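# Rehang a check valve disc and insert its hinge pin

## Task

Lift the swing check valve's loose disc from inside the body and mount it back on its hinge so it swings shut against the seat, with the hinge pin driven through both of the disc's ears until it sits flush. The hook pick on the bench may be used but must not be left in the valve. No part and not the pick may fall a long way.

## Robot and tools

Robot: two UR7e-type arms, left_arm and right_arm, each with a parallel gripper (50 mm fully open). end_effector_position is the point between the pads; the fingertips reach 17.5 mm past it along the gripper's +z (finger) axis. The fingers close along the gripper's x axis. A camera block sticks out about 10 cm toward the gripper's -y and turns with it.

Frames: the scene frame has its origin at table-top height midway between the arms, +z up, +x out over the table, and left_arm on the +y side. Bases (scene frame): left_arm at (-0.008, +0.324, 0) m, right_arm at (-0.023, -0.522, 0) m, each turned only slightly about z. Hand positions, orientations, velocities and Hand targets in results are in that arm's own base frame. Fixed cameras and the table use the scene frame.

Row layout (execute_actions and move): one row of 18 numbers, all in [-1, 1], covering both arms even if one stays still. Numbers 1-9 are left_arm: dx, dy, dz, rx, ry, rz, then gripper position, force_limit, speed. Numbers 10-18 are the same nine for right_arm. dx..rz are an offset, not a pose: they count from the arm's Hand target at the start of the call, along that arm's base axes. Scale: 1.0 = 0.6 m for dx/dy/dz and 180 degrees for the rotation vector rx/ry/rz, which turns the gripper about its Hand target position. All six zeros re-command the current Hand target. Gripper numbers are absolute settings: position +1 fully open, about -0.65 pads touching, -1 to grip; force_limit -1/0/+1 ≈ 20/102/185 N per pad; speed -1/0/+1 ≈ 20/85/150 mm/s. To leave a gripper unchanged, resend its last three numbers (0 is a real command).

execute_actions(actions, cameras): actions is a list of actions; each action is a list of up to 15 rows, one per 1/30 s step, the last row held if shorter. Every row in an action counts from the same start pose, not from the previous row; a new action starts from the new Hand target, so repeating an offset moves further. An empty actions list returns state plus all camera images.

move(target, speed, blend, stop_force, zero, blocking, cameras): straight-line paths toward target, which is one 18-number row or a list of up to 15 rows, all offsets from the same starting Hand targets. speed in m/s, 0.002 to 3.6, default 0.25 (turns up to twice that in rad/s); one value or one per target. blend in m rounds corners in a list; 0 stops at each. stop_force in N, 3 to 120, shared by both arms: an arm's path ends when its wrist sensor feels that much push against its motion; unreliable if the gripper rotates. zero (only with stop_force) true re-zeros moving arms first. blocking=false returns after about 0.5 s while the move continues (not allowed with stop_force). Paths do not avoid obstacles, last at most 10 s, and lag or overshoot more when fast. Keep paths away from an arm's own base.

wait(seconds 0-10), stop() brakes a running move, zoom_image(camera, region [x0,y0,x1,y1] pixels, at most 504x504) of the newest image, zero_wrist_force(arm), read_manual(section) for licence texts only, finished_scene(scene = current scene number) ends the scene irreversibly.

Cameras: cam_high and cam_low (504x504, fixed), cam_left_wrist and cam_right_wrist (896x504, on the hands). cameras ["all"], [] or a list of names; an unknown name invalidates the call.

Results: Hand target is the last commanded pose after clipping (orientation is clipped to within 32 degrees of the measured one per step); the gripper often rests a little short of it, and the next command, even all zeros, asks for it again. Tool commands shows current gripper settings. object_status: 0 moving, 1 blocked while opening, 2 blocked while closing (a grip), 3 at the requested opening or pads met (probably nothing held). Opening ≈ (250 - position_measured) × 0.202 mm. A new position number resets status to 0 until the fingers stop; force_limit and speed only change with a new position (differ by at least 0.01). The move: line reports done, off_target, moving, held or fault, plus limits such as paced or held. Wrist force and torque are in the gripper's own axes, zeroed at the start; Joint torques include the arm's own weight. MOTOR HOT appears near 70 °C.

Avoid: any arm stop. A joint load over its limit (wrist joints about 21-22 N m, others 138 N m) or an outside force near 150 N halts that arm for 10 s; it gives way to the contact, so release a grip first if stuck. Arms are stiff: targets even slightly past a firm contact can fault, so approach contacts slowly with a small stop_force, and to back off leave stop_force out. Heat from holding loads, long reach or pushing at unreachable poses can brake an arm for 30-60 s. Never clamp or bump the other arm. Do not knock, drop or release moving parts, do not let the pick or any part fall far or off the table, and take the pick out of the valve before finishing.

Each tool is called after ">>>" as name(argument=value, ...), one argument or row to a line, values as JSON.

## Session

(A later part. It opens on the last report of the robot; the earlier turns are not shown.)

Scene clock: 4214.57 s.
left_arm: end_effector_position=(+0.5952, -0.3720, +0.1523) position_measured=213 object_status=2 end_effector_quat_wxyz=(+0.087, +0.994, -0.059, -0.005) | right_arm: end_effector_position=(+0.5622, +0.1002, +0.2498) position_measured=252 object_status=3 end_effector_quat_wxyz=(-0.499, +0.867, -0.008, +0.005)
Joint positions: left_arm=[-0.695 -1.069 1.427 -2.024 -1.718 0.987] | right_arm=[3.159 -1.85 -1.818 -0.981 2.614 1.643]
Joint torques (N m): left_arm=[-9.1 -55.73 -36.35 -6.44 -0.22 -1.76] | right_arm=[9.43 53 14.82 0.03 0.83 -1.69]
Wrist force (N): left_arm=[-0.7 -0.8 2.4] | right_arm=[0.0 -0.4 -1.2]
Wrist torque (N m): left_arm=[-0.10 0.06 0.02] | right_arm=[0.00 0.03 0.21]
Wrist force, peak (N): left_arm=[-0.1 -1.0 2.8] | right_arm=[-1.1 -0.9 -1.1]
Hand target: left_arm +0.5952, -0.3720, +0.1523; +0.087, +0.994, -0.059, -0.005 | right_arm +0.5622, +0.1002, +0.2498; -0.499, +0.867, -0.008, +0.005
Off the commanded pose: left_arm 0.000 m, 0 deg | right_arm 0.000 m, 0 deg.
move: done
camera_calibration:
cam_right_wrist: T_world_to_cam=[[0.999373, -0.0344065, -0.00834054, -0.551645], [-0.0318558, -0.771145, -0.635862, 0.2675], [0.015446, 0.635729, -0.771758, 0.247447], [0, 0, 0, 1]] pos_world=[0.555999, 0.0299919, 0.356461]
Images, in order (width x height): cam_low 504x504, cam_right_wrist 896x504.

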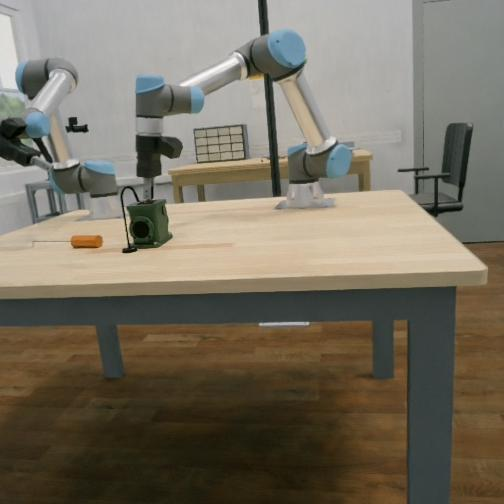

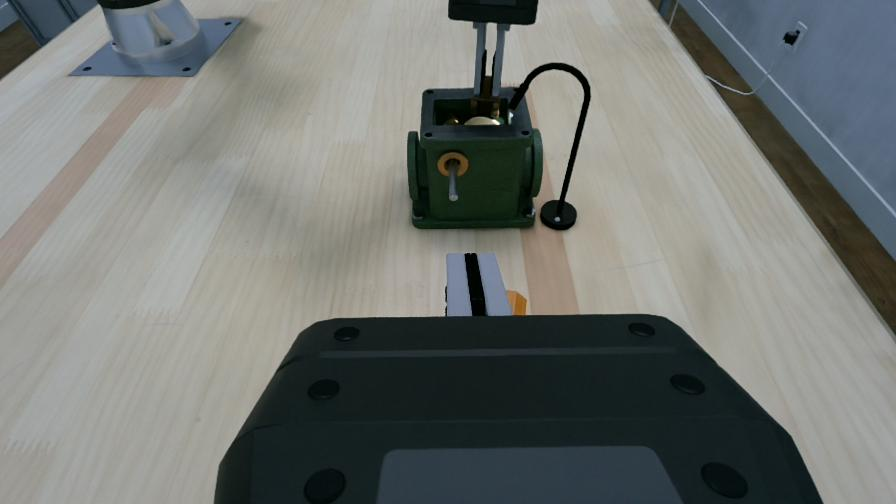

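>>> move(
  target=[
    [0,0,0,0,0,0,-1,-0.7,-1,0,0,0,0,0,0,-1,-0.5,-0.7],
    [0.004,-0.015,0,0,0,0,-1,-0.7,-1,0,0,0,0,0,0,-1,-0.5,-0.7],
    [0.004,-0.015,-0.0183,0,0,0,-1,-0.7,-1,0,0,0,0,0,0,-1,-0.5,-0.7],
  ],
  speed=0.03,
  stop_force=8,
  cameras=["cam_right_wrist", "cam_left_wrist"],
)

>>> zoom_image(
  camera="cam_right_wrist",
  region=[400, 50, 580, 240],
)

Scene clock: 4276.07 s.
left_arm: end_effector_position=(+0.5976, -0.3810, +0.1413) position_measured=213 object_status=2 end_effector_quat_wxyz=(+0.087, +0.994, -0.059, -0.005) | right_arm: end_effector_position=(+0.5622, +0.1002, +0.2498) position_measured=252 object_status=3 end_effector_quat_wxyz=(-0.499, +0.867, -0.008, +0.005)
Joint positions: left_arm=[-0.703 -1.045 1.42 -2.042 -1.717 0.979] | right_arm=[3.159 -1.85 -1.818 -0.981 2.614 1.643]
Joint torques (N m): left_arm=[11.16 -58.09 -40.88 -1.11 -0.73 1.42] | right_arm=[11.09 52.55 13.49 0.15 0.71 -1.68]
Wrist force (N): left_arm=[0.0 -1.0 2.6] | right_arm=[0.3 -0.4 -0.9]
Wrist torque (N m): left_arm=[-0.12 -0.05 0.03] | right_arm=[-0.01 -0.02 0.21]
Wrist force, peak (N): left_arm=[-0.7 -0.7 2.9] | right_arm=[0.1 -0.6 -1.2]
Hand target: left_arm +0.5976, -0.3810, +0.1413; +0.087, +0.994, -0.059, -0.005 | right_arm +0.5622, +0.1002, +0.2498; -0.499, +0.867, -0.008, +0.005
Off the commanded pose: left_arm 0.000 m, 0 deg | right_arm 0.000 m, 0 deg.
move: done
camera_calibration:
cam_left_wrist: T_world_to_cam=[[0.993209, -0.114506, 0.0206001, -0.635132], [-0.108715, -0.850352, 0.514862, -0.315436], [-0.0414376, -0.513605, -0.857026, 0.0776885], [0, 0, 0, 1]] pos_world=[0.599745, -0.301057, 0.242071]
cam_right_wrist: T_world_to_cam=[[0.999376, -0.03433, -0.0082763, -0.551672], [-0.0317559, -0.771148, -0.635863, 0.267445], [0.0154469, 0.635729, -0.771758, 0.247447], [0, 0, 0, 1]] pos_world=[0.555999, 0.0299921, 0.356461]
Images, in order (width x height): cam_left_wrist 896x504, cam_right_wrist 896x504.

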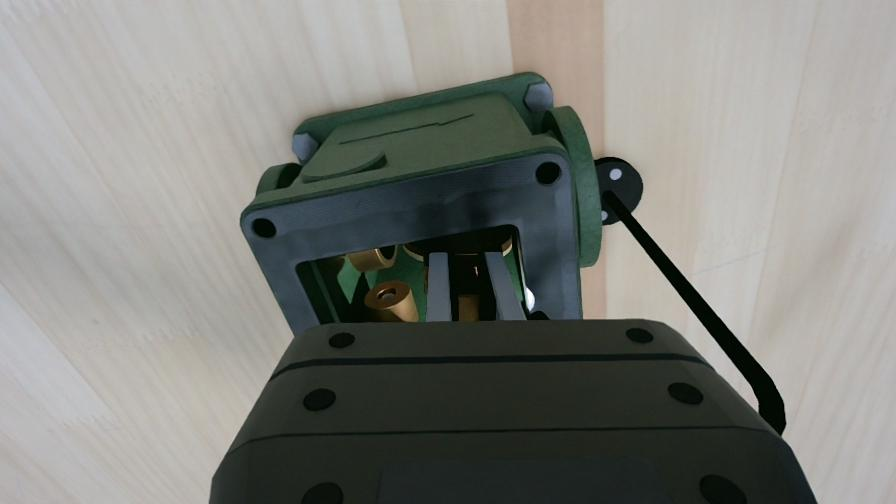

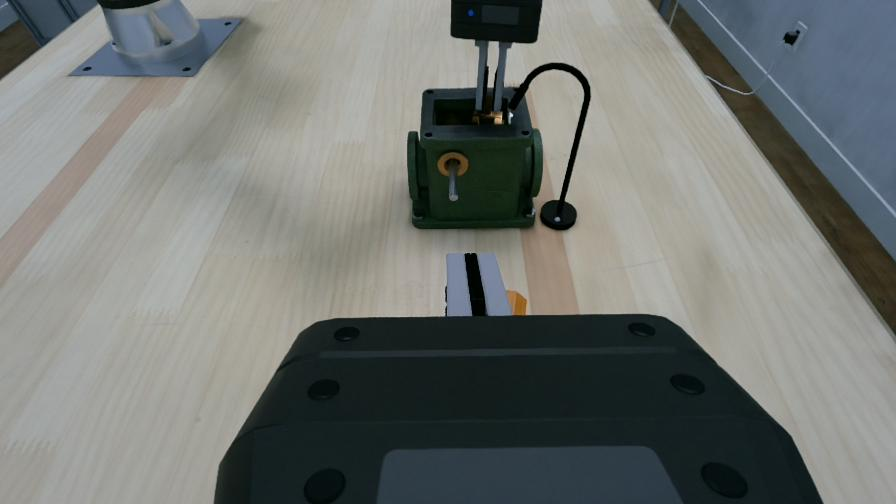

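Scaled by 2.653 from the camera's 896x504 image, which has a finer 1280x720 frame.

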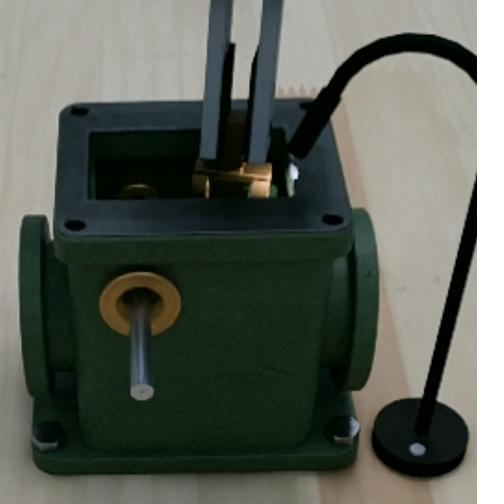

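>>> move(
  target=[
    [-0.0085,-0.0017,0,0,0,0,-1,-0.7,-1,0,0,0,0,0,0,-1,-0.5,-0.7],
    [-0.004,-0.0025,0,0,0,-0.1111,-1,-0.7,-1,0,0,0,0,0,0,-1,-0.5,-0.7],
    [0,-0.0048,0,0,0,-0.2222,-1,-0.7,-1,0,0,0,0,0,0,-1,-0.5,-0.7],
  ],
  speed=0.1,
  blend=[0.001,0.002,0],
  cameras=["cam_right_wrist", "cam_low"],
)

>>> zoom_image(
  camera="cam_right_wrist",
  region=[400, 50, 580, 240],
)

Scene clock: 4300.13 s.
left_arm: end_effector_position=(+0.5976, -0.3838, +0.1413) position_measured=213 object_status=2 end_effector_quat_wxyz=(+0.080, +0.914, -0.395, -0.035) | right_arm: end_effector_position=(+0.5622, +0.1002, +0.2498) position_measured=252 object_status=3 end_effector_quat_wxyz=(-0.499, +0.867, -0.008, +0.005)
Joint positions: left_arm=[-0.696 -0.981 1.284 -1.852 -1.744 1.693] | right_arm=[3.159 -1.85 -1.818 -0.981 2.614 1.643]
Joint torques (N m): left_arm=[-9.72 -59.96 -26.24 -6.79 0.13 -0.55] | right_arm=[10.05 52.39 14.93 0.13 0.66 -1.66]
Wrist force (N): left_arm=[-0.6 -0.9 2.3] | right_arm=[0.1 -0.5 -0.8]
Wrist torque (N m): left_arm=[-0.10 0.05 -0.07] | right_arm=[-0.03 0.01 0.21]
Wrist force, peak (N): left_arm=[-1.4 -1.0 2.9] | right_arm=[0.1 -0.8 -1.1]
Hand target: left_arm +0.5976, -0.3838, +0.1413; +0.080, +0.914, -0.395, -0.035 | right_arm +0.5622, +0.1002, +0.2498; -0.499, +0.867, -0.008, +0.005
Off the commanded pose: left_arm 0.000 m, 0 deg | right_arm 0.000 m, 0 deg.
move: done
camera_calibration:
cam_right_wrist: T_world_to_cam=[[0.999376, -0.03433, -0.0082763, -0.551672], [-0.0317559, -0.771148, -0.635863, 0.267445], [0.0154469, 0.635729, -0.771758, 0.247447], [0, 0, 0, 1]] pos_world=[0.555999, 0.0299921, 0.356461]
Images, in order (width x height): cam_low 504x504, cam_right_wrist 896x504.

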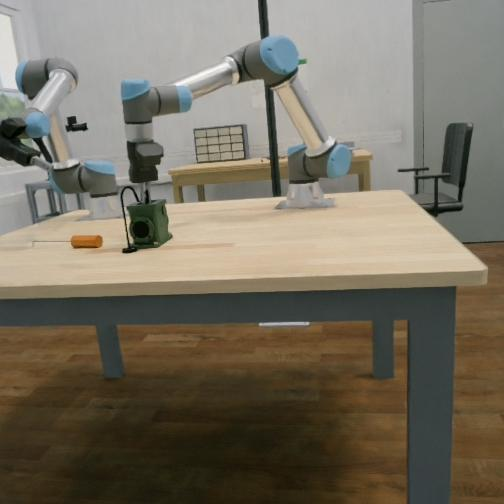

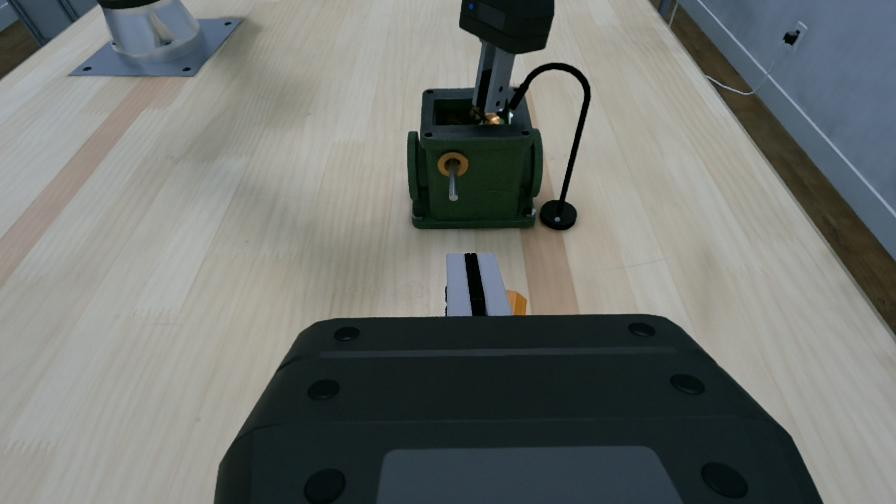

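Scaled by 2.653 from the camera's 896x504 image, which has a finer 1280x720 frame.

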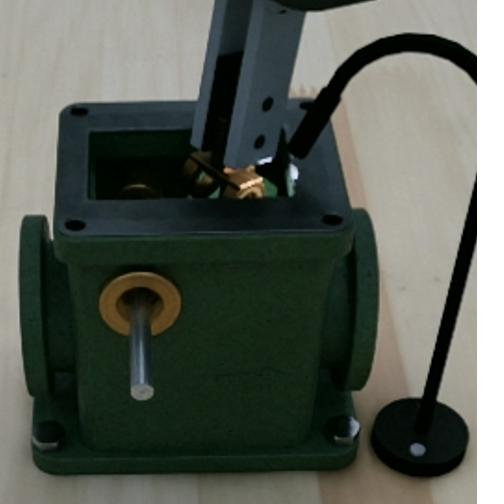

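>>> move(
  target=[-0.0028,-0.0002,0,0,0,-0.1056,-1,-0.7,-1,0,0,0,0,0,0,-1,-0.5,-0.7],
  speed=0.08,
  cameras=["cam_right_wrist", "cam_left_wrist"],
)

>>> zoom_image(
  camera="cam_right_wrist",
  region=[430, 50, 570, 170],
)

Scene clock: 4357.43 s.
left_arm: end_effector_position=(+0.5959, -0.3840, +0.1413) position_measured=213 object_status=2 end_effector_quat_wxyz=(+0.073, +0.837, -0.541, -0.048) | right_arm: end_effector_position=(+0.5622, +0.1002, +0.2498) position_measured=252 object_status=3 end_effector_quat_wxyz=(-0.499, +0.867, -0.008, +0.005)
Joint positions: left_arm=[-0.703 -0.956 1.228 -1.766 -1.728 2.021] | right_arm=[3.159 -1.85 -1.818 -0.981 2.614 1.643]
Joint torques (N m): left_arm=[-5.49 -57.15 -29.07 -5.43 -0.68 -1.66] | right_arm=[10.25 52.19 13.77 0.08 0.82 -1.61]
Wrist force (N): left_arm=[-0.3 -0.8 2.3] | right_arm=[0.1 -0.1 -0.8]
Wrist torque (N m): left_arm=[-0.07 0.01 -0.06] | right_arm=[0.02 0.01 0.21]
Wrist force, peak (N): left_arm=[-0.3 -0.9 3.1] | right_arm=[0.2 -0.3 -1.2]
Hand target: left_arm +0.5959, -0.3840, +0.1413; +0.073, +0.837, -0.541, -0.048 | right_arm +0.5622, +0.1002, +0.2498; -0.499, +0.867, -0.008, +0.005
Off the commanded pose: left_arm 0.000 m, 0 deg | right_arm 0.000 m, 0 deg.
move: done
camera_calibration:
cam_left_wrist: T_world_to_cam=[[0.413187, -0.910419, 0.020365, -0.593719], [-0.784903, -0.344705, 0.514884, 0.278928], [-0.46174, -0.228728, -0.857018, 0.435924], [0, 0, 0, 1]] pos_world=[0.665531, -0.344677, 0.24207]
cam_right_wrist: T_world_to_cam=[[0.999376, -0.03433, -0.0082763, -0.551672], [-0.0317559, -0.771148, -0.635863, 0.267445], [0.0154469, 0.635729, -0.771758, 0.247447], [0, 0, 0, 1]] pos_world=[0.555999, 0.0299921, 0.356461]
Images, in order (width x height): cam_left_wrist 896x504, cam_right_wrist 896x504.

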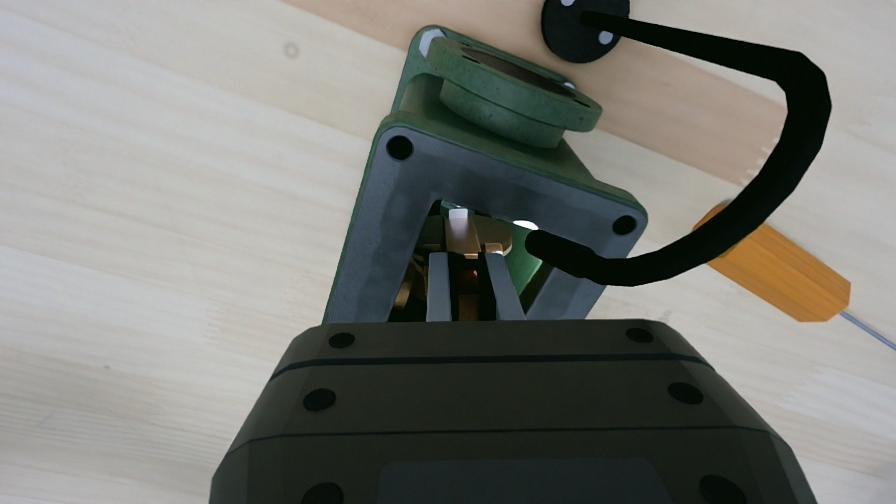

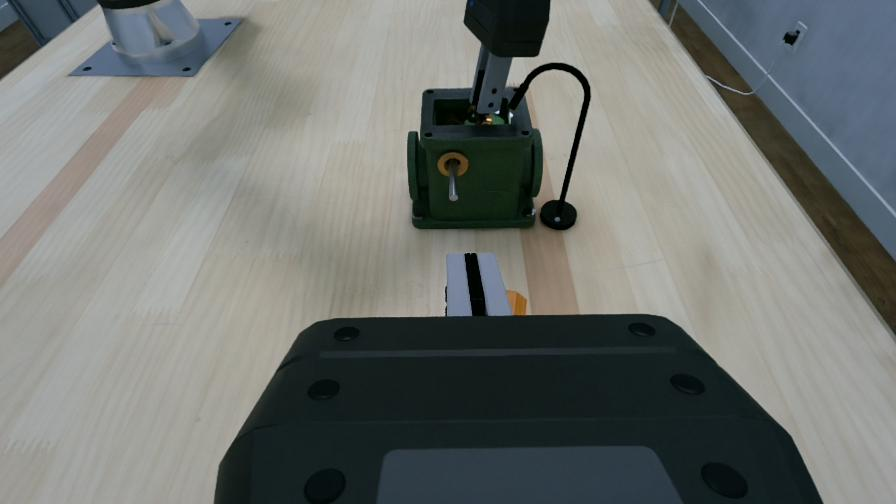

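Scaled by 3.600 from the camera's 896x504 image, which has a finer 1280x720 frame.

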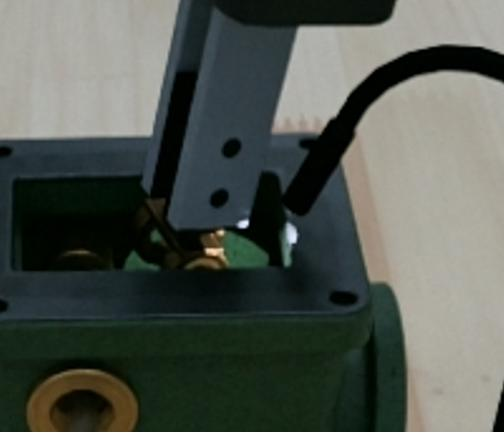

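>>> move(
  target=[
    [-0.0023,-0.0035,0,0,0,-0.0556,-1,-0.7,-1,0,0,0,0,0,0,-1,-0.5,-0.7],
    [-0.006,-0.0092,0,0,0,-0.1111,-1,-0.7,-1,0,0,0,0,0,0,-1,-0.5,-0.7],
  ],
  speed=0.06,
  blend=[0.0005,0],
  cameras=["cam_right_wrist", "cam_left_wrist"],
)

>>> zoom_image(
  camera="cam_right_wrist",
  region=[430, 50, 570, 170],
)

>>> zoom_image(
  camera="cam_left_wrist",
  region=[330, 160, 600, 330],
)

Scene clock: 4369.00 s.
left_arm: end_effector_position=(+0.5923, -0.3895, +0.1413) position_measured=213 object_status=2 end_effector_quat_wxyz=(+0.064, +0.730, -0.678, -0.060) | right_arm: end_effector_position=(+0.5622, +0.1002, +0.2498) position_measured=252 object_status=3 end_effector_quat_wxyz=(-0.499, +0.867, -0.008, +0.005)
Joint positions: left_arm=[-0.725 -0.931 1.175 -1.691 -1.695 2.351] | right_arm=[3.159 -1.85 -1.818 -0.981 2.614 1.643]
Joint torques (N m): left_arm=[-2.33 -54.21 -32.76 -3.43 -0.65 -1.73] | right_arm=[10.37 52.36 14.66 0.2 0.82 -1.66]
Wrist force (N): left_arm=[-0.2 -1.2 2.7] | right_arm=[0.0 -0.4 -1.0]
Wrist torque (N m): left_arm=[-0.15 -0.01 -0.06] | right_arm=[-0.01 0.04 0.20]
Wrist force, peak (N): left_arm=[-0.1 -1.0 3.0] | right_arm=[0.1 -0.6 -1.3]
Hand target: left_arm +0.5923, -0.3895, +0.1413; +0.064, +0.730, -0.678, -0.060 | right_arm +0.5622, +0.1002, +0.2498; -0.499, +0.867, -0.008, +0.005
Off the commanded pose: left_arm 0.000 m, 0 deg | right_arm 0.000 m, 0 deg.
move: done
camera_calibration:
cam_left_wrist: T_world_to_cam=[[0.0768739, -0.996831, 0.0204486, -0.431799], [-0.855474, -0.0554108, 0.514872, 0.428689], [-0.512107, -0.0570735, -0.857023, 0.529695], [0, 0, 0, 1]] pos_world=[0.671187, -0.376446, 0.24207]
cam_right_wrist: T_world_to_cam=[[0.999376, -0.03433, -0.0082763, -0.551672], [-0.0317559, -0.771148, -0.635863, 0.267445], [0.0154469, 0.635729, -0.771758, 0.247447], [0, 0, 0, 1]] pos_world=[0.555999, 0.0299921, 0.356461]
Images, in order (width x height): cam_left_wrist 896x504, cam_right_wrist 896x504.

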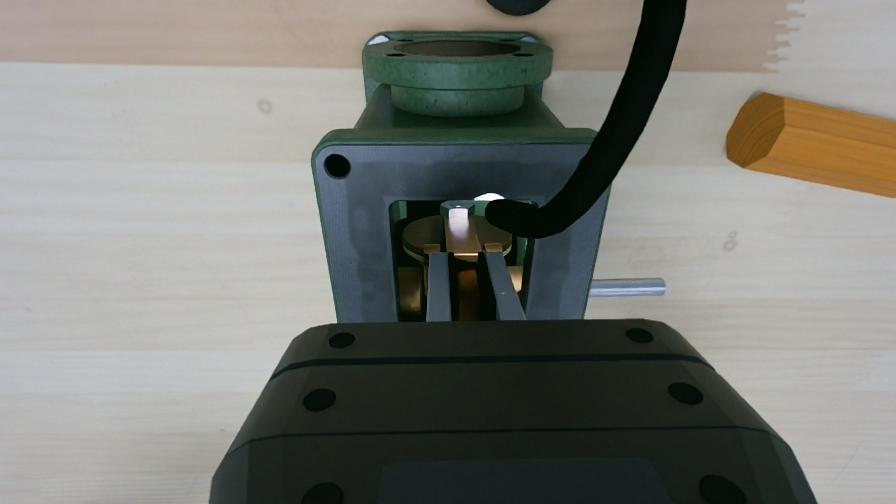

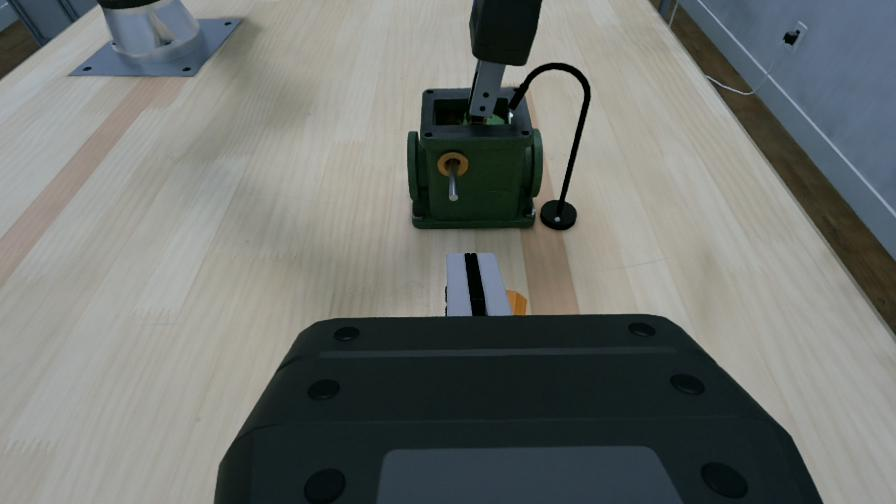

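Scaled by 3.600 from the camera's 896x504 image, which has a finer 1280x720 frame.

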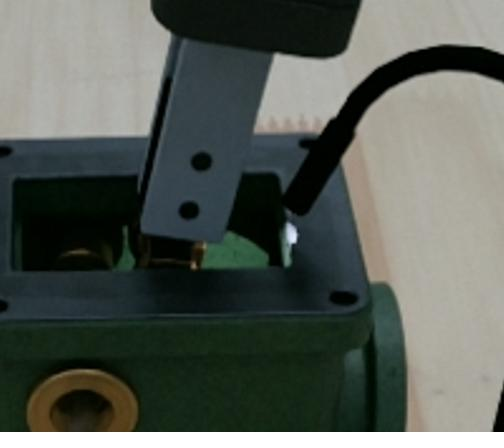

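Scaled by 1.867 from the camera's 896x504 image, which has a finer 1280x720 frame.

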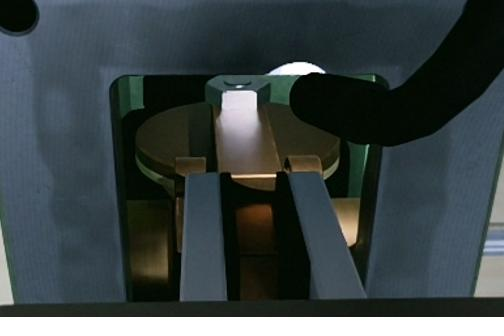

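>>> zoom_image(
  camera="cam_left_wrist",
  region=[400, 190, 540, 325],
)

Scaled by 3.600 from the camera's 896x504 image, which has a finer 1280x720 frame.

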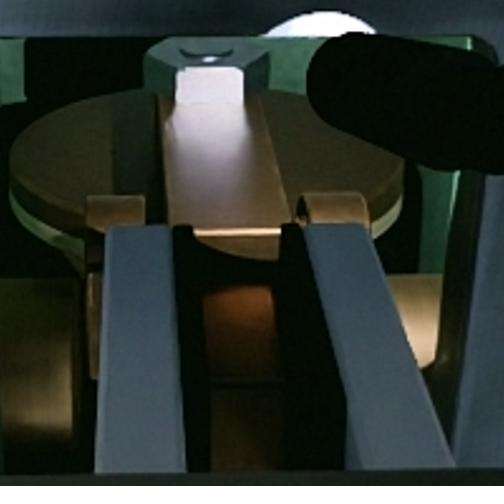

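>>> move(
  target=[-0.0097,0,0.0005,0.0051,-0.0665,0,-1,-0.7,-1,0,0,0,0,0,0,-1,-0.5,-0.7],
  speed=0.06,
  cameras=["cam_right_wrist", "cam_left_wrist"],
)

>>> zoom_image(
  camera="cam_left_wrist",
  region=[390, 180, 560, 325],
)

>>> zoom_image(
  camera="cam_right_wrist",
  region=[430, 50, 570, 170],
)

Scene clock: 4530.17 s.
left_arm: end_effector_position=(+0.5864, -0.3896, +0.1417) position_measured=213 object_status=2 end_effector_quat_wxyz=(-0.013, +0.733, -0.680, +0.011) | right_arm: end_effector_position=(+0.5622, +0.1002, +0.2498) position_measured=252 object_status=3 end_effector_quat_wxyz=(-0.499, +0.867, -0.008, +0.005)
Joint positions: left_arm=[-0.787 -1.041 1.381 -1.932 -1.544 2.281] | right_arm=[3.159 -1.85 -1.818 -0.981 2.614 1.643]
Joint torques (N m): left_arm=[10.81 -45.73 -42.52 -0.86 -0.8 1.21] | right_arm=[10.82 52.3 13.52 0.27 0.68 -1.57]
Wrist force (N): left_arm=[-0.2 -0.2 2.5] | right_arm=[0.1 -0.3 -1.1]
Wrist torque (N m): left_arm=[-0.07 0.00 0.06] | right_arm=[0.01 0.01 0.21]
Wrist force, peak (N): left_arm=[-0.7 -1.0 2.9] | right_arm=[0.1 -0.5 -1.3]
Hand target: left_arm +0.5865, -0.3895, +0.1416; -0.013, +0.733, -0.680, +0.011 | right_arm +0.5622, +0.1002, +0.2498; -0.499, +0.867, -0.008, +0.005
Off the commanded pose: left_arm 0.000 m, 0 deg | right_arm 0.000 m, 0 deg.
move: done
camera_calibration:
cam_left_wrist: T_world_to_cam=[[0.072684, -0.997148, 0.0203055, -0.42902], [-0.943601, -0.0621586, 0.325198, 0.499321], [-0.323008, -0.042797, -0.945428, 0.434189], [0, 0, 0, 1]] pos_world=[0.642589, -0.378177, 0.256828]
cam_right_wrist: T_world_to_cam=[[0.999376, -0.03433, -0.0082763, -0.551672], [-0.0317559, -0.771148, -0.635863, 0.267445], [0.0154469, 0.635729, -0.771758, 0.247447], [0, 0, 0, 1]] pos_world=[0.555999, 0.0299921, 0.356461]
Images, in order (width x height): cam_left_wrist 896x504, cam_right_wrist 896x504.

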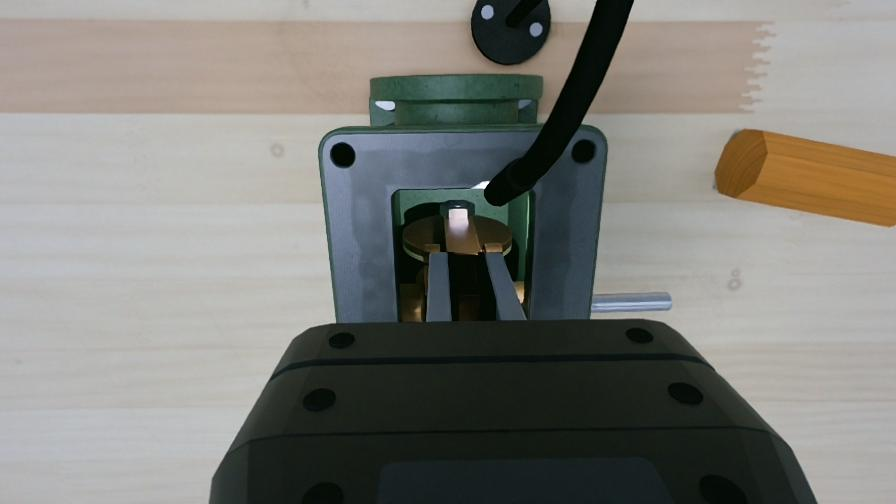

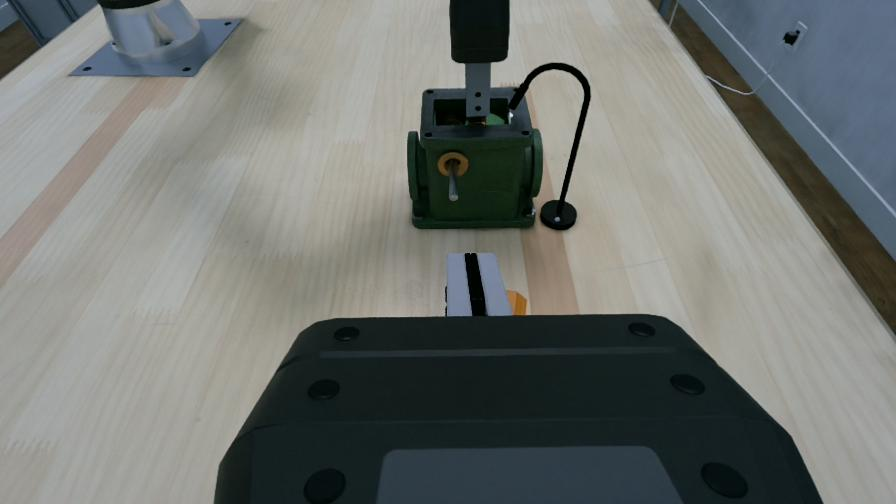

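Scaled by 2.965 from the camera's 896x504 image, which has a finer 1280x720 frame.

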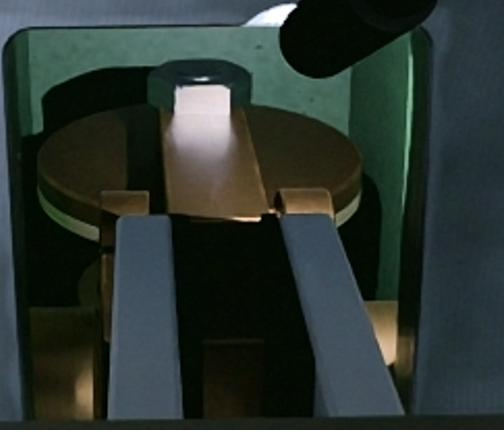

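Scaled by 3.600 from the camera's 896x504 image, which has a finer 1280x720 frame.

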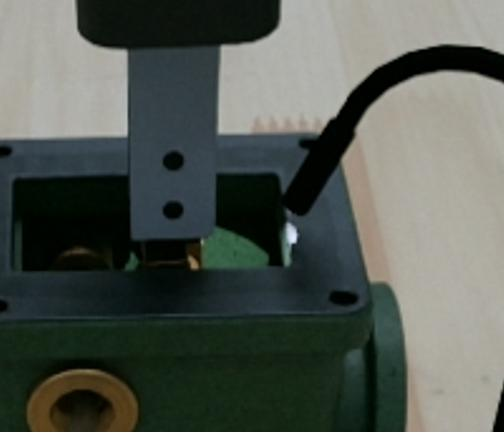

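>>> zoom_image(
  camera="cam_left_wrist",
  region=[390, 230, 460, 325],
)

>>> zoom_image(
  camera="cam_left_wrist",
  region=[470, 230, 540, 325],
)

Scaled by 5.305 from the camera's 896x504 image, which has a finer 1280x720 frame.

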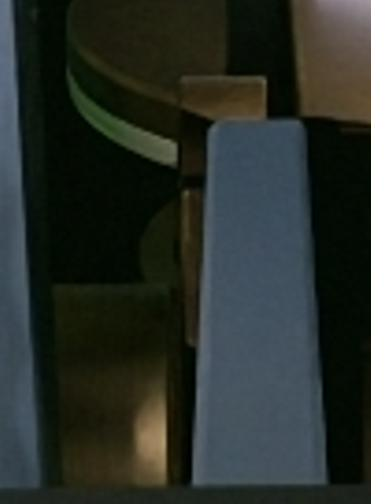

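Scaled by 5.305 from the camera's 896x504 image, which has a finer 1280x720 frame.

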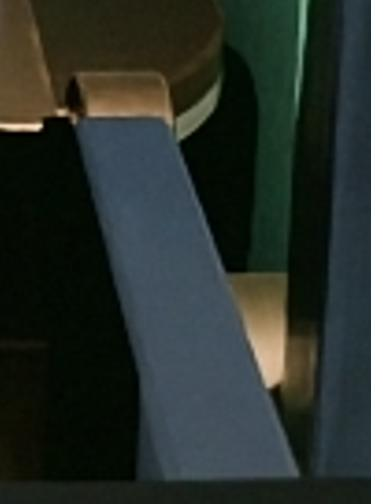

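>>> move(
  target=[0,0,0,0,0,0,-1,-0.7,-1,0.02,0.25,-0.13,0,0,0,-1,-0.5,-0.7],
  speed=0.15,
  cameras=["cam_right_wrist"],
)

>>> zoom_image(
  camera="cam_right_wrist",
  region=[380, 60, 600, 240],
)

Scene clock: 4677.33 s.
left_arm: end_effector_position=(+0.5865, -0.3895, +0.1416) position_measured=213 object_status=2 end_effector_quat_wxyz=(-0.013, +0.733, -0.680, +0.011) | right_arm: end_effector_position=(+0.5742, +0.2502, +0.1718) position_measured=252 object_status=3 end_effector_quat_wxyz=(-0.499, +0.867, -0.008, +0.005)
Joint positions: left_arm=[-0.787 -1.041 1.381 -1.932 -1.544 2.281] | right_arm=[3.423 -2.047 -1.902 -0.291 2.542 2.125]
Joint torques (N m): left_arm=[11.21 -45.03 -41.85 -0.99 -0.26 1.34] | right_arm=[-5.49 51.73 21.74 1.91 4.03 -0.05]
Wrist force (N): left_arm=[-0.3 0.1 2.4] | right_arm=[0.1 -0.2 -1.1]
Wrist torque (N m): left_arm=[-0.04 0.01 0.07] | right_arm=[0.05 0.01 0.02]
Wrist force, peak (N): left_arm=[-0.5 -0.1 2.8] | right_arm=[-0.2 -1.0 -3.8]
Hand target: left_arm +0.5865, -0.3895, +0.1416; -0.013, +0.733, -0.680, +0.011 | right_arm +0.5742, +0.2502, +0.1718; -0.499, +0.867, -0.008, +0.005
Off the commanded pose: left_arm 0.000 m, 0 deg | right_arm 0.000 m, 0 deg.
move: done
camera_calibration:
cam_right_wrist: T_world_to_cam=[[0.99938, -0.0342511, -0.00821007, -0.559196], [-0.0316529, -0.771152, -0.635864, 0.333844], [0.0154478, 0.635729, -0.771758, 0.0917042], [0, 0, 0, 1]] pos_world=[0.567999, 0.179992, 0.278462]
Images, in order (width x height): cam_right_wrist 896x504.

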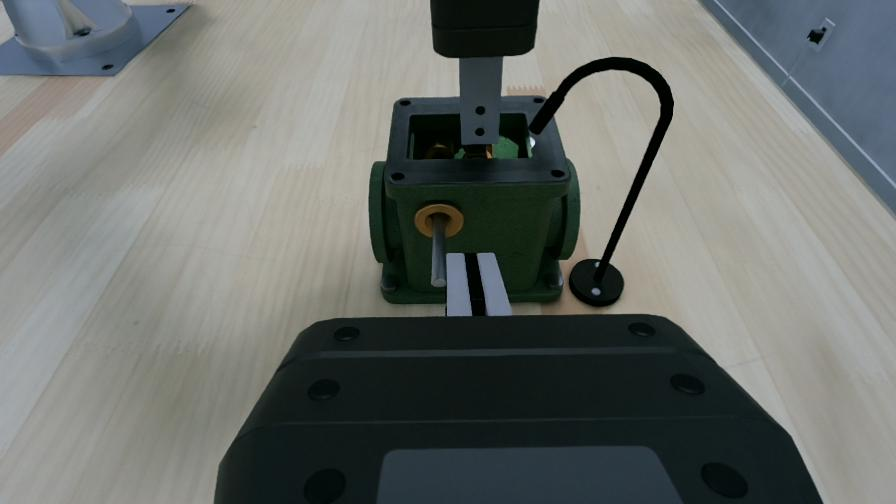

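Scaled by 2.291 from the camera's 896x504 image, which has a finer 1280x720 frame.

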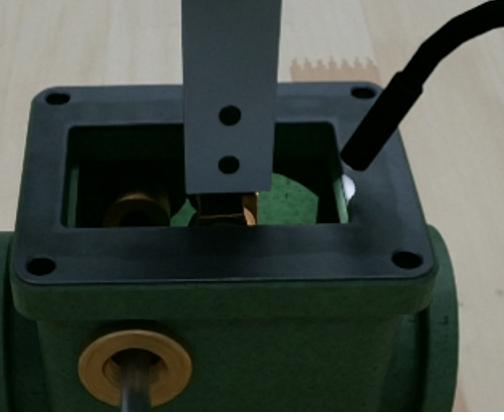

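>>> zoom_image(
  camera="cam_right_wrist",
  region=[400, 100, 530, 170],
)

Scaled by 3.877 from the camera's 896x504 image, which has a finer 1280x720 frame.

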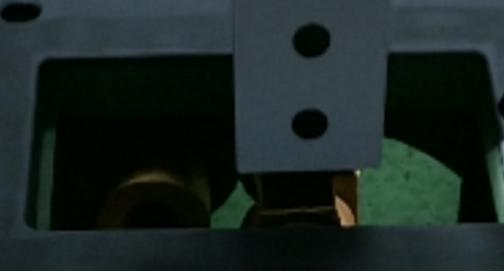

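>>> zoom_image(
  camera="cam_right_wrist",
  region=[425, 135, 505, 165],
)

Scaled by 6.300 from the camera's 896x504 image, which has a finer 1280x720 frame.

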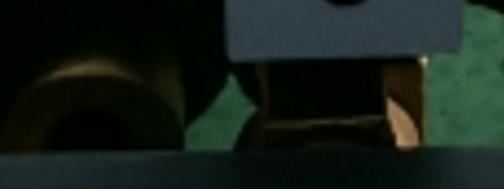

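>>> move(
  target=[
    [0,0.0022,0,0,0,0.0028,-1,-0.7,-1,0,0,0,0,0,0,-1,-0.5,-0.7],
    [0,0.0022,-0.0242,0,0,0.0028,-1,-0.7,-1,0,0,0,0,0,0,-1,-0.5,-0.7],
  ],
  speed=0.03,
  stop_force=6,
  cameras=["cam_right_wrist", "cam_left_wrist"],
)

>>> zoom_image(
  camera="cam_left_wrist",
  region=[380, 180, 550, 325],
)

>>> zoom_image(
  camera="cam_right_wrist",
  region=[400, 100, 530, 170],
)

Scene clock: 4743.33 s.
left_arm: end_effector_position=(+0.5865, -0.3882, +0.1271) position_measured=213 object_status=2 end_effector_quat_wxyz=(-0.013, +0.736, -0.677, +0.011) | right_arm: end_effector_position=(+0.5742, +0.2502, +0.1718) position_measured=252 object_status=3 end_effector_quat_wxyz=(-0.499, +0.867, -0.008, +0.005)
Joint positions: left_arm=[-0.785 -1.03 1.403 -1.965 -1.544 2.273] | right_arm=[3.423 -2.047 -1.902 -0.291 2.542 2.125]
Joint torques (N m): left_arm=[-10.41 -58.43 -41.02 -0.79 1.13 1.44] | right_arm=[-11.33 48.44 11.46 5.77 4.06 0.33]
Wrist force (N): left_arm=[-0.6 -0.1 2.1] | right_arm=[0.3 -0.4 -1.2]
Wrist torque (N m): left_arm=[-0.07 0.05 0.07] | right_arm=[0.02 -0.02 0.02]
Wrist force, peak (N): left_arm=[-0.3 -0.2 3.4] | right_arm=[0.1 -0.4 -1.4]
Hand target: left_arm +0.5865, -0.3882, +0.1271; -0.013, +0.736, -0.677, +0.011 | right_arm +0.5742, +0.2502, +0.1718; -0.499, +0.867, -0.008, +0.005
Off the commanded pose: left_arm 0.000 m, 0 deg | right_arm 0.000 m, 0 deg.
move: done
camera_calibration:
cam_left_wrist: T_world_to_cam=[[0.0815353, -0.996465, 0.0202482, -0.432256], [-0.942953, -0.0705452, 0.325366, 0.50058], [-0.322788, -0.0456219, -0.945371, 0.419251], [0, 0, 0, 1]] pos_world=[0.642596, -0.376287, 0.242228]
cam_right_wrist: T_world_to_cam=[[0.999376, -0.034328, -0.00827893, -0.559161], [-0.0317549, -0.7711, -0.635922, 0.333909], [0.015446, 0.635788, -0.771709, 0.0916809], [0, 0, 0, 1]] pos_world=[0.567999, 0.179992, 0.278462]
Images, in order (width x height): cam_left_wrist 896x504, cam_right_wrist 896x504.

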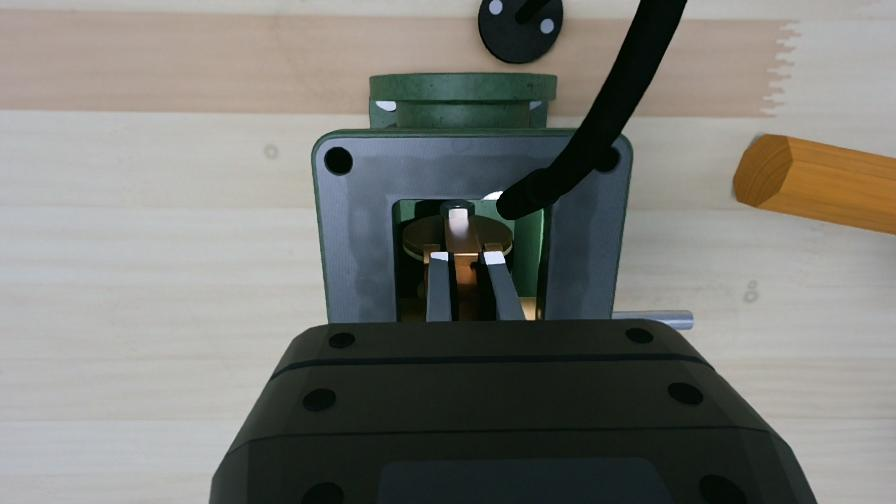

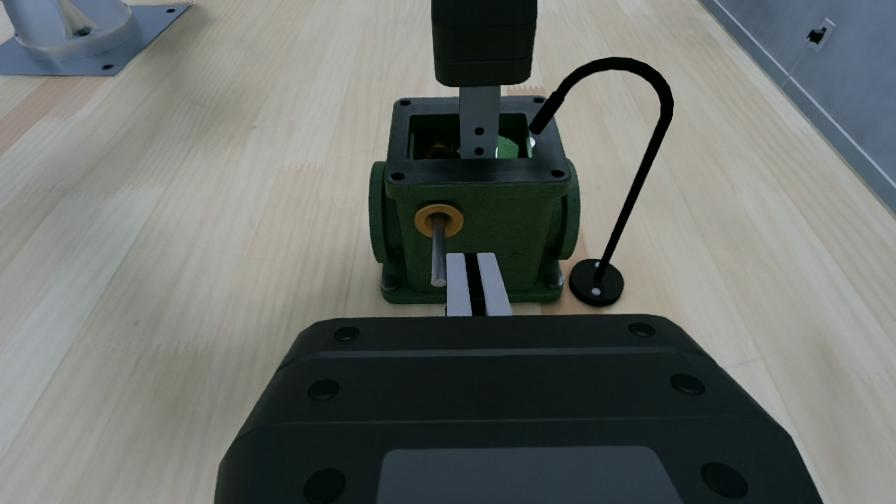

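Scaled by 2.965 from the camera's 896x504 image, which has a finer 1280x720 frame.

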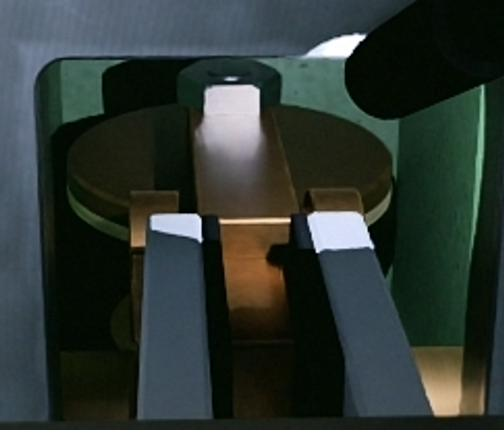

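Scaled by 3.877 from the camera's 896x504 image, which has a finer 1280x720 frame.

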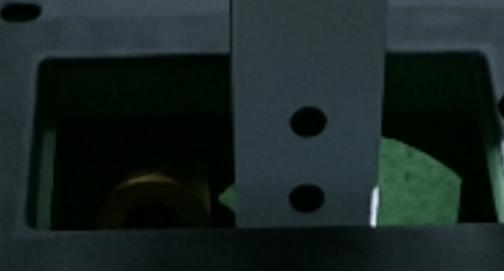

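>>> zoom_image(
  camera="cam_left_wrist",
  region=[600, 280, 720, 340],
)

>>> zoom_image(
  camera="cam_right_wrist",
  region=[400, 190, 500, 300],
)

Scaled by 4.200 from the camera's 896x504 image, which has a finer 1280x720 frame.

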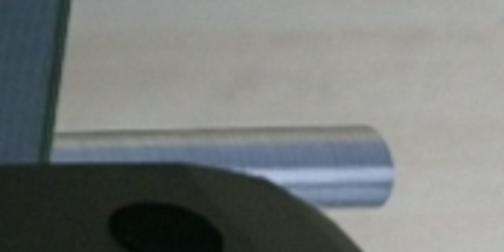

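Scaled by 4.582 from the camera's 896x504 image, which has a finer 1280x720 frame.

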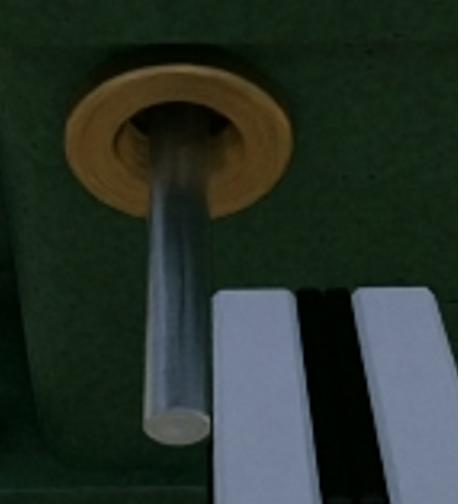

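>>> zoom_image(
  camera="cam_right_wrist",
  region=[405, 105, 465, 165],
)

Scaled by 8.400 from the camera's 896x504 image, which has a finer 1280x720 frame.

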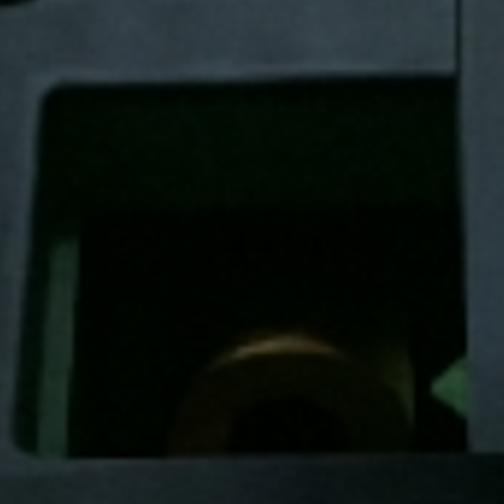

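>>> move(
  target=[
    [0,0,-0.003,0,0,0,-1,-0.7,-1,0,0,0,0,0,0,-1,-0.5,-0.7],
    [-0.0133,-0.0011,-0.003,0,0,0,-1,-0.7,-1,0,0,0,0,0,0,-1,-0.5,-0.7],
  ],
  speed=0.03,
  stop_force=5,
  cameras=["cam_right_wrist", "cam_left_wrist"],
)

>>> zoom_image(
  camera="cam_left_wrist",
  region=[380, 180, 550, 325],
)

Scene clock: 4948.53 s.
left_arm: end_effector_position=(+0.5785, -0.3888, +0.1253) position_measured=213 object_status=2 end_effector_quat_wxyz=(-0.013, +0.736, -0.677, +0.011) | right_arm: end_effector_position=(+0.5742, +0.2502, +0.1718) position_measured=252 object_status=3 end_effector_quat_wxyz=(-0.499, +0.867, -0.008, +0.005)
Joint positions: left_arm=[-0.794 -1.043 1.428 -1.977 -1.544 2.264] | right_arm=[3.423 -2.047 -1.902 -0.291 2.542 2.125]
Joint torques (N m): left_arm=[11.8 -43.74 -40.47 -0.9 0.96 1.29] | right_arm=[-10.43 50.68 15.46 1.08 3.92 -1.81]
Wrist force (N): left_arm=[-0.5 -0.2 2.4] | right_arm=[0.3 -0.3 -1.2]
Wrist torque (N m): left_arm=[-0.07 0.05 0.06] | right_arm=[0.02 -0.02 0.02]
Wrist force, peak (N): left_arm=[-0.1 0.0 3.1] | right_arm=[0.3 -0.4 -1.4]
Hand target: left_arm +0.5785, -0.3888, +0.1253; -0.013, +0.736, -0.677, +0.011 | right_arm +0.5742, +0.2502, +0.1718; -0.499, +0.867, -0.008, +0.005
Off the commanded pose: left_arm 0.000 m, 0 deg | right_arm 0.000 m, 0 deg.
move: done
camera_calibration:
cam_left_wrist: T_world_to_cam=[[0.0815353, -0.996465, 0.0202482, -0.432165], [-0.942953, -0.0705452, 0.325366, 0.493579], [-0.322788, -0.0456219, -0.945371, 0.41494], [0, 0, 0, 1]] pos_world=[0.634596, -0.376887, 0.240428]
cam_right_wrist: T_world_to_cam=[[0.999376, -0.034328, -0.00827893, -0.559161], [-0.0317549, -0.7711, -0.635922, 0.333909], [0.015446, 0.635788, -0.771709, 0.0916809], [0, 0, 0, 1]] pos_world=[0.567999, 0.179992, 0.278462]
Images, in order (width x height): cam_left_wrist 896x504, cam_right_wrist 896x504.

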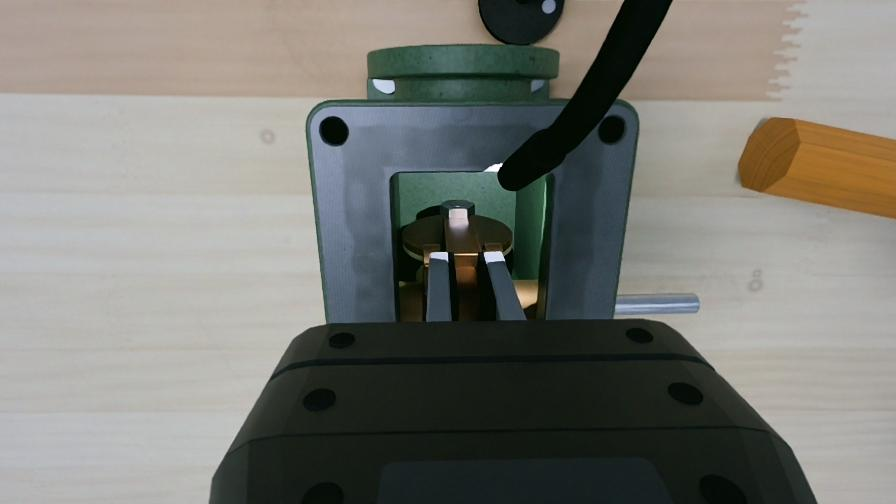

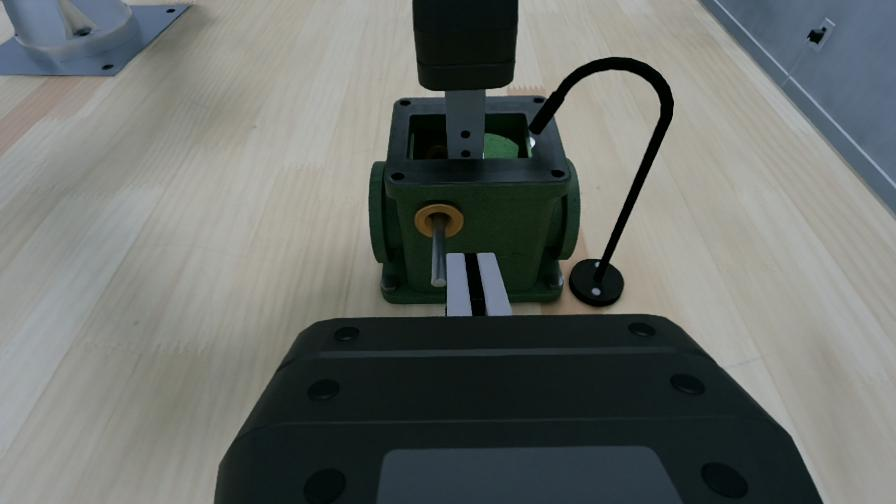

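Scaled by 2.965 from the camera's 896x504 image, which has a finer 1280x720 frame.

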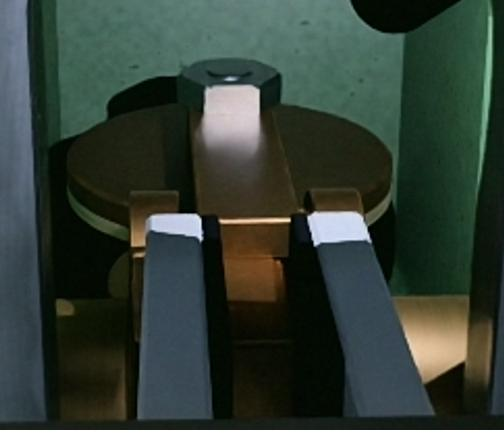

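>>> zoom_image(
  camera="cam_left_wrist",
  region=[390, 235, 460, 325],
)

>>> zoom_image(
  camera="cam_left_wrist",
  region=[480, 235, 550, 325],
)

Scaled by 5.600 from the camera's 896x504 image, which has a finer 1280x720 frame.

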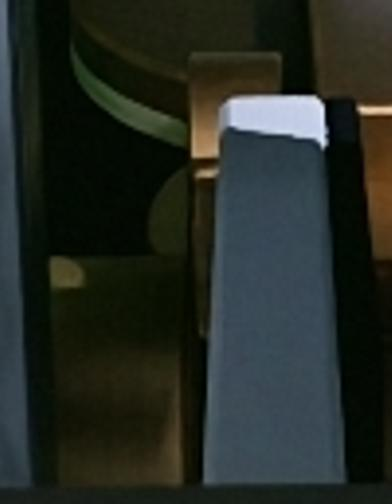

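Scaled by 5.600 from the camera's 896x504 image, which has a finer 1280x720 frame.

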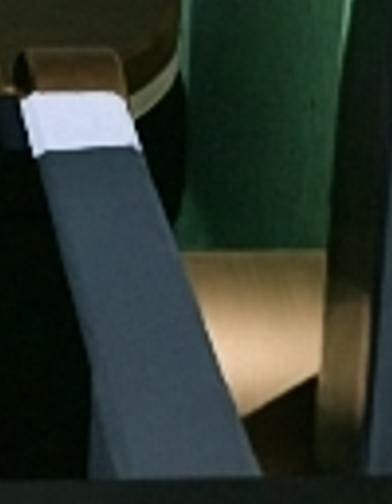

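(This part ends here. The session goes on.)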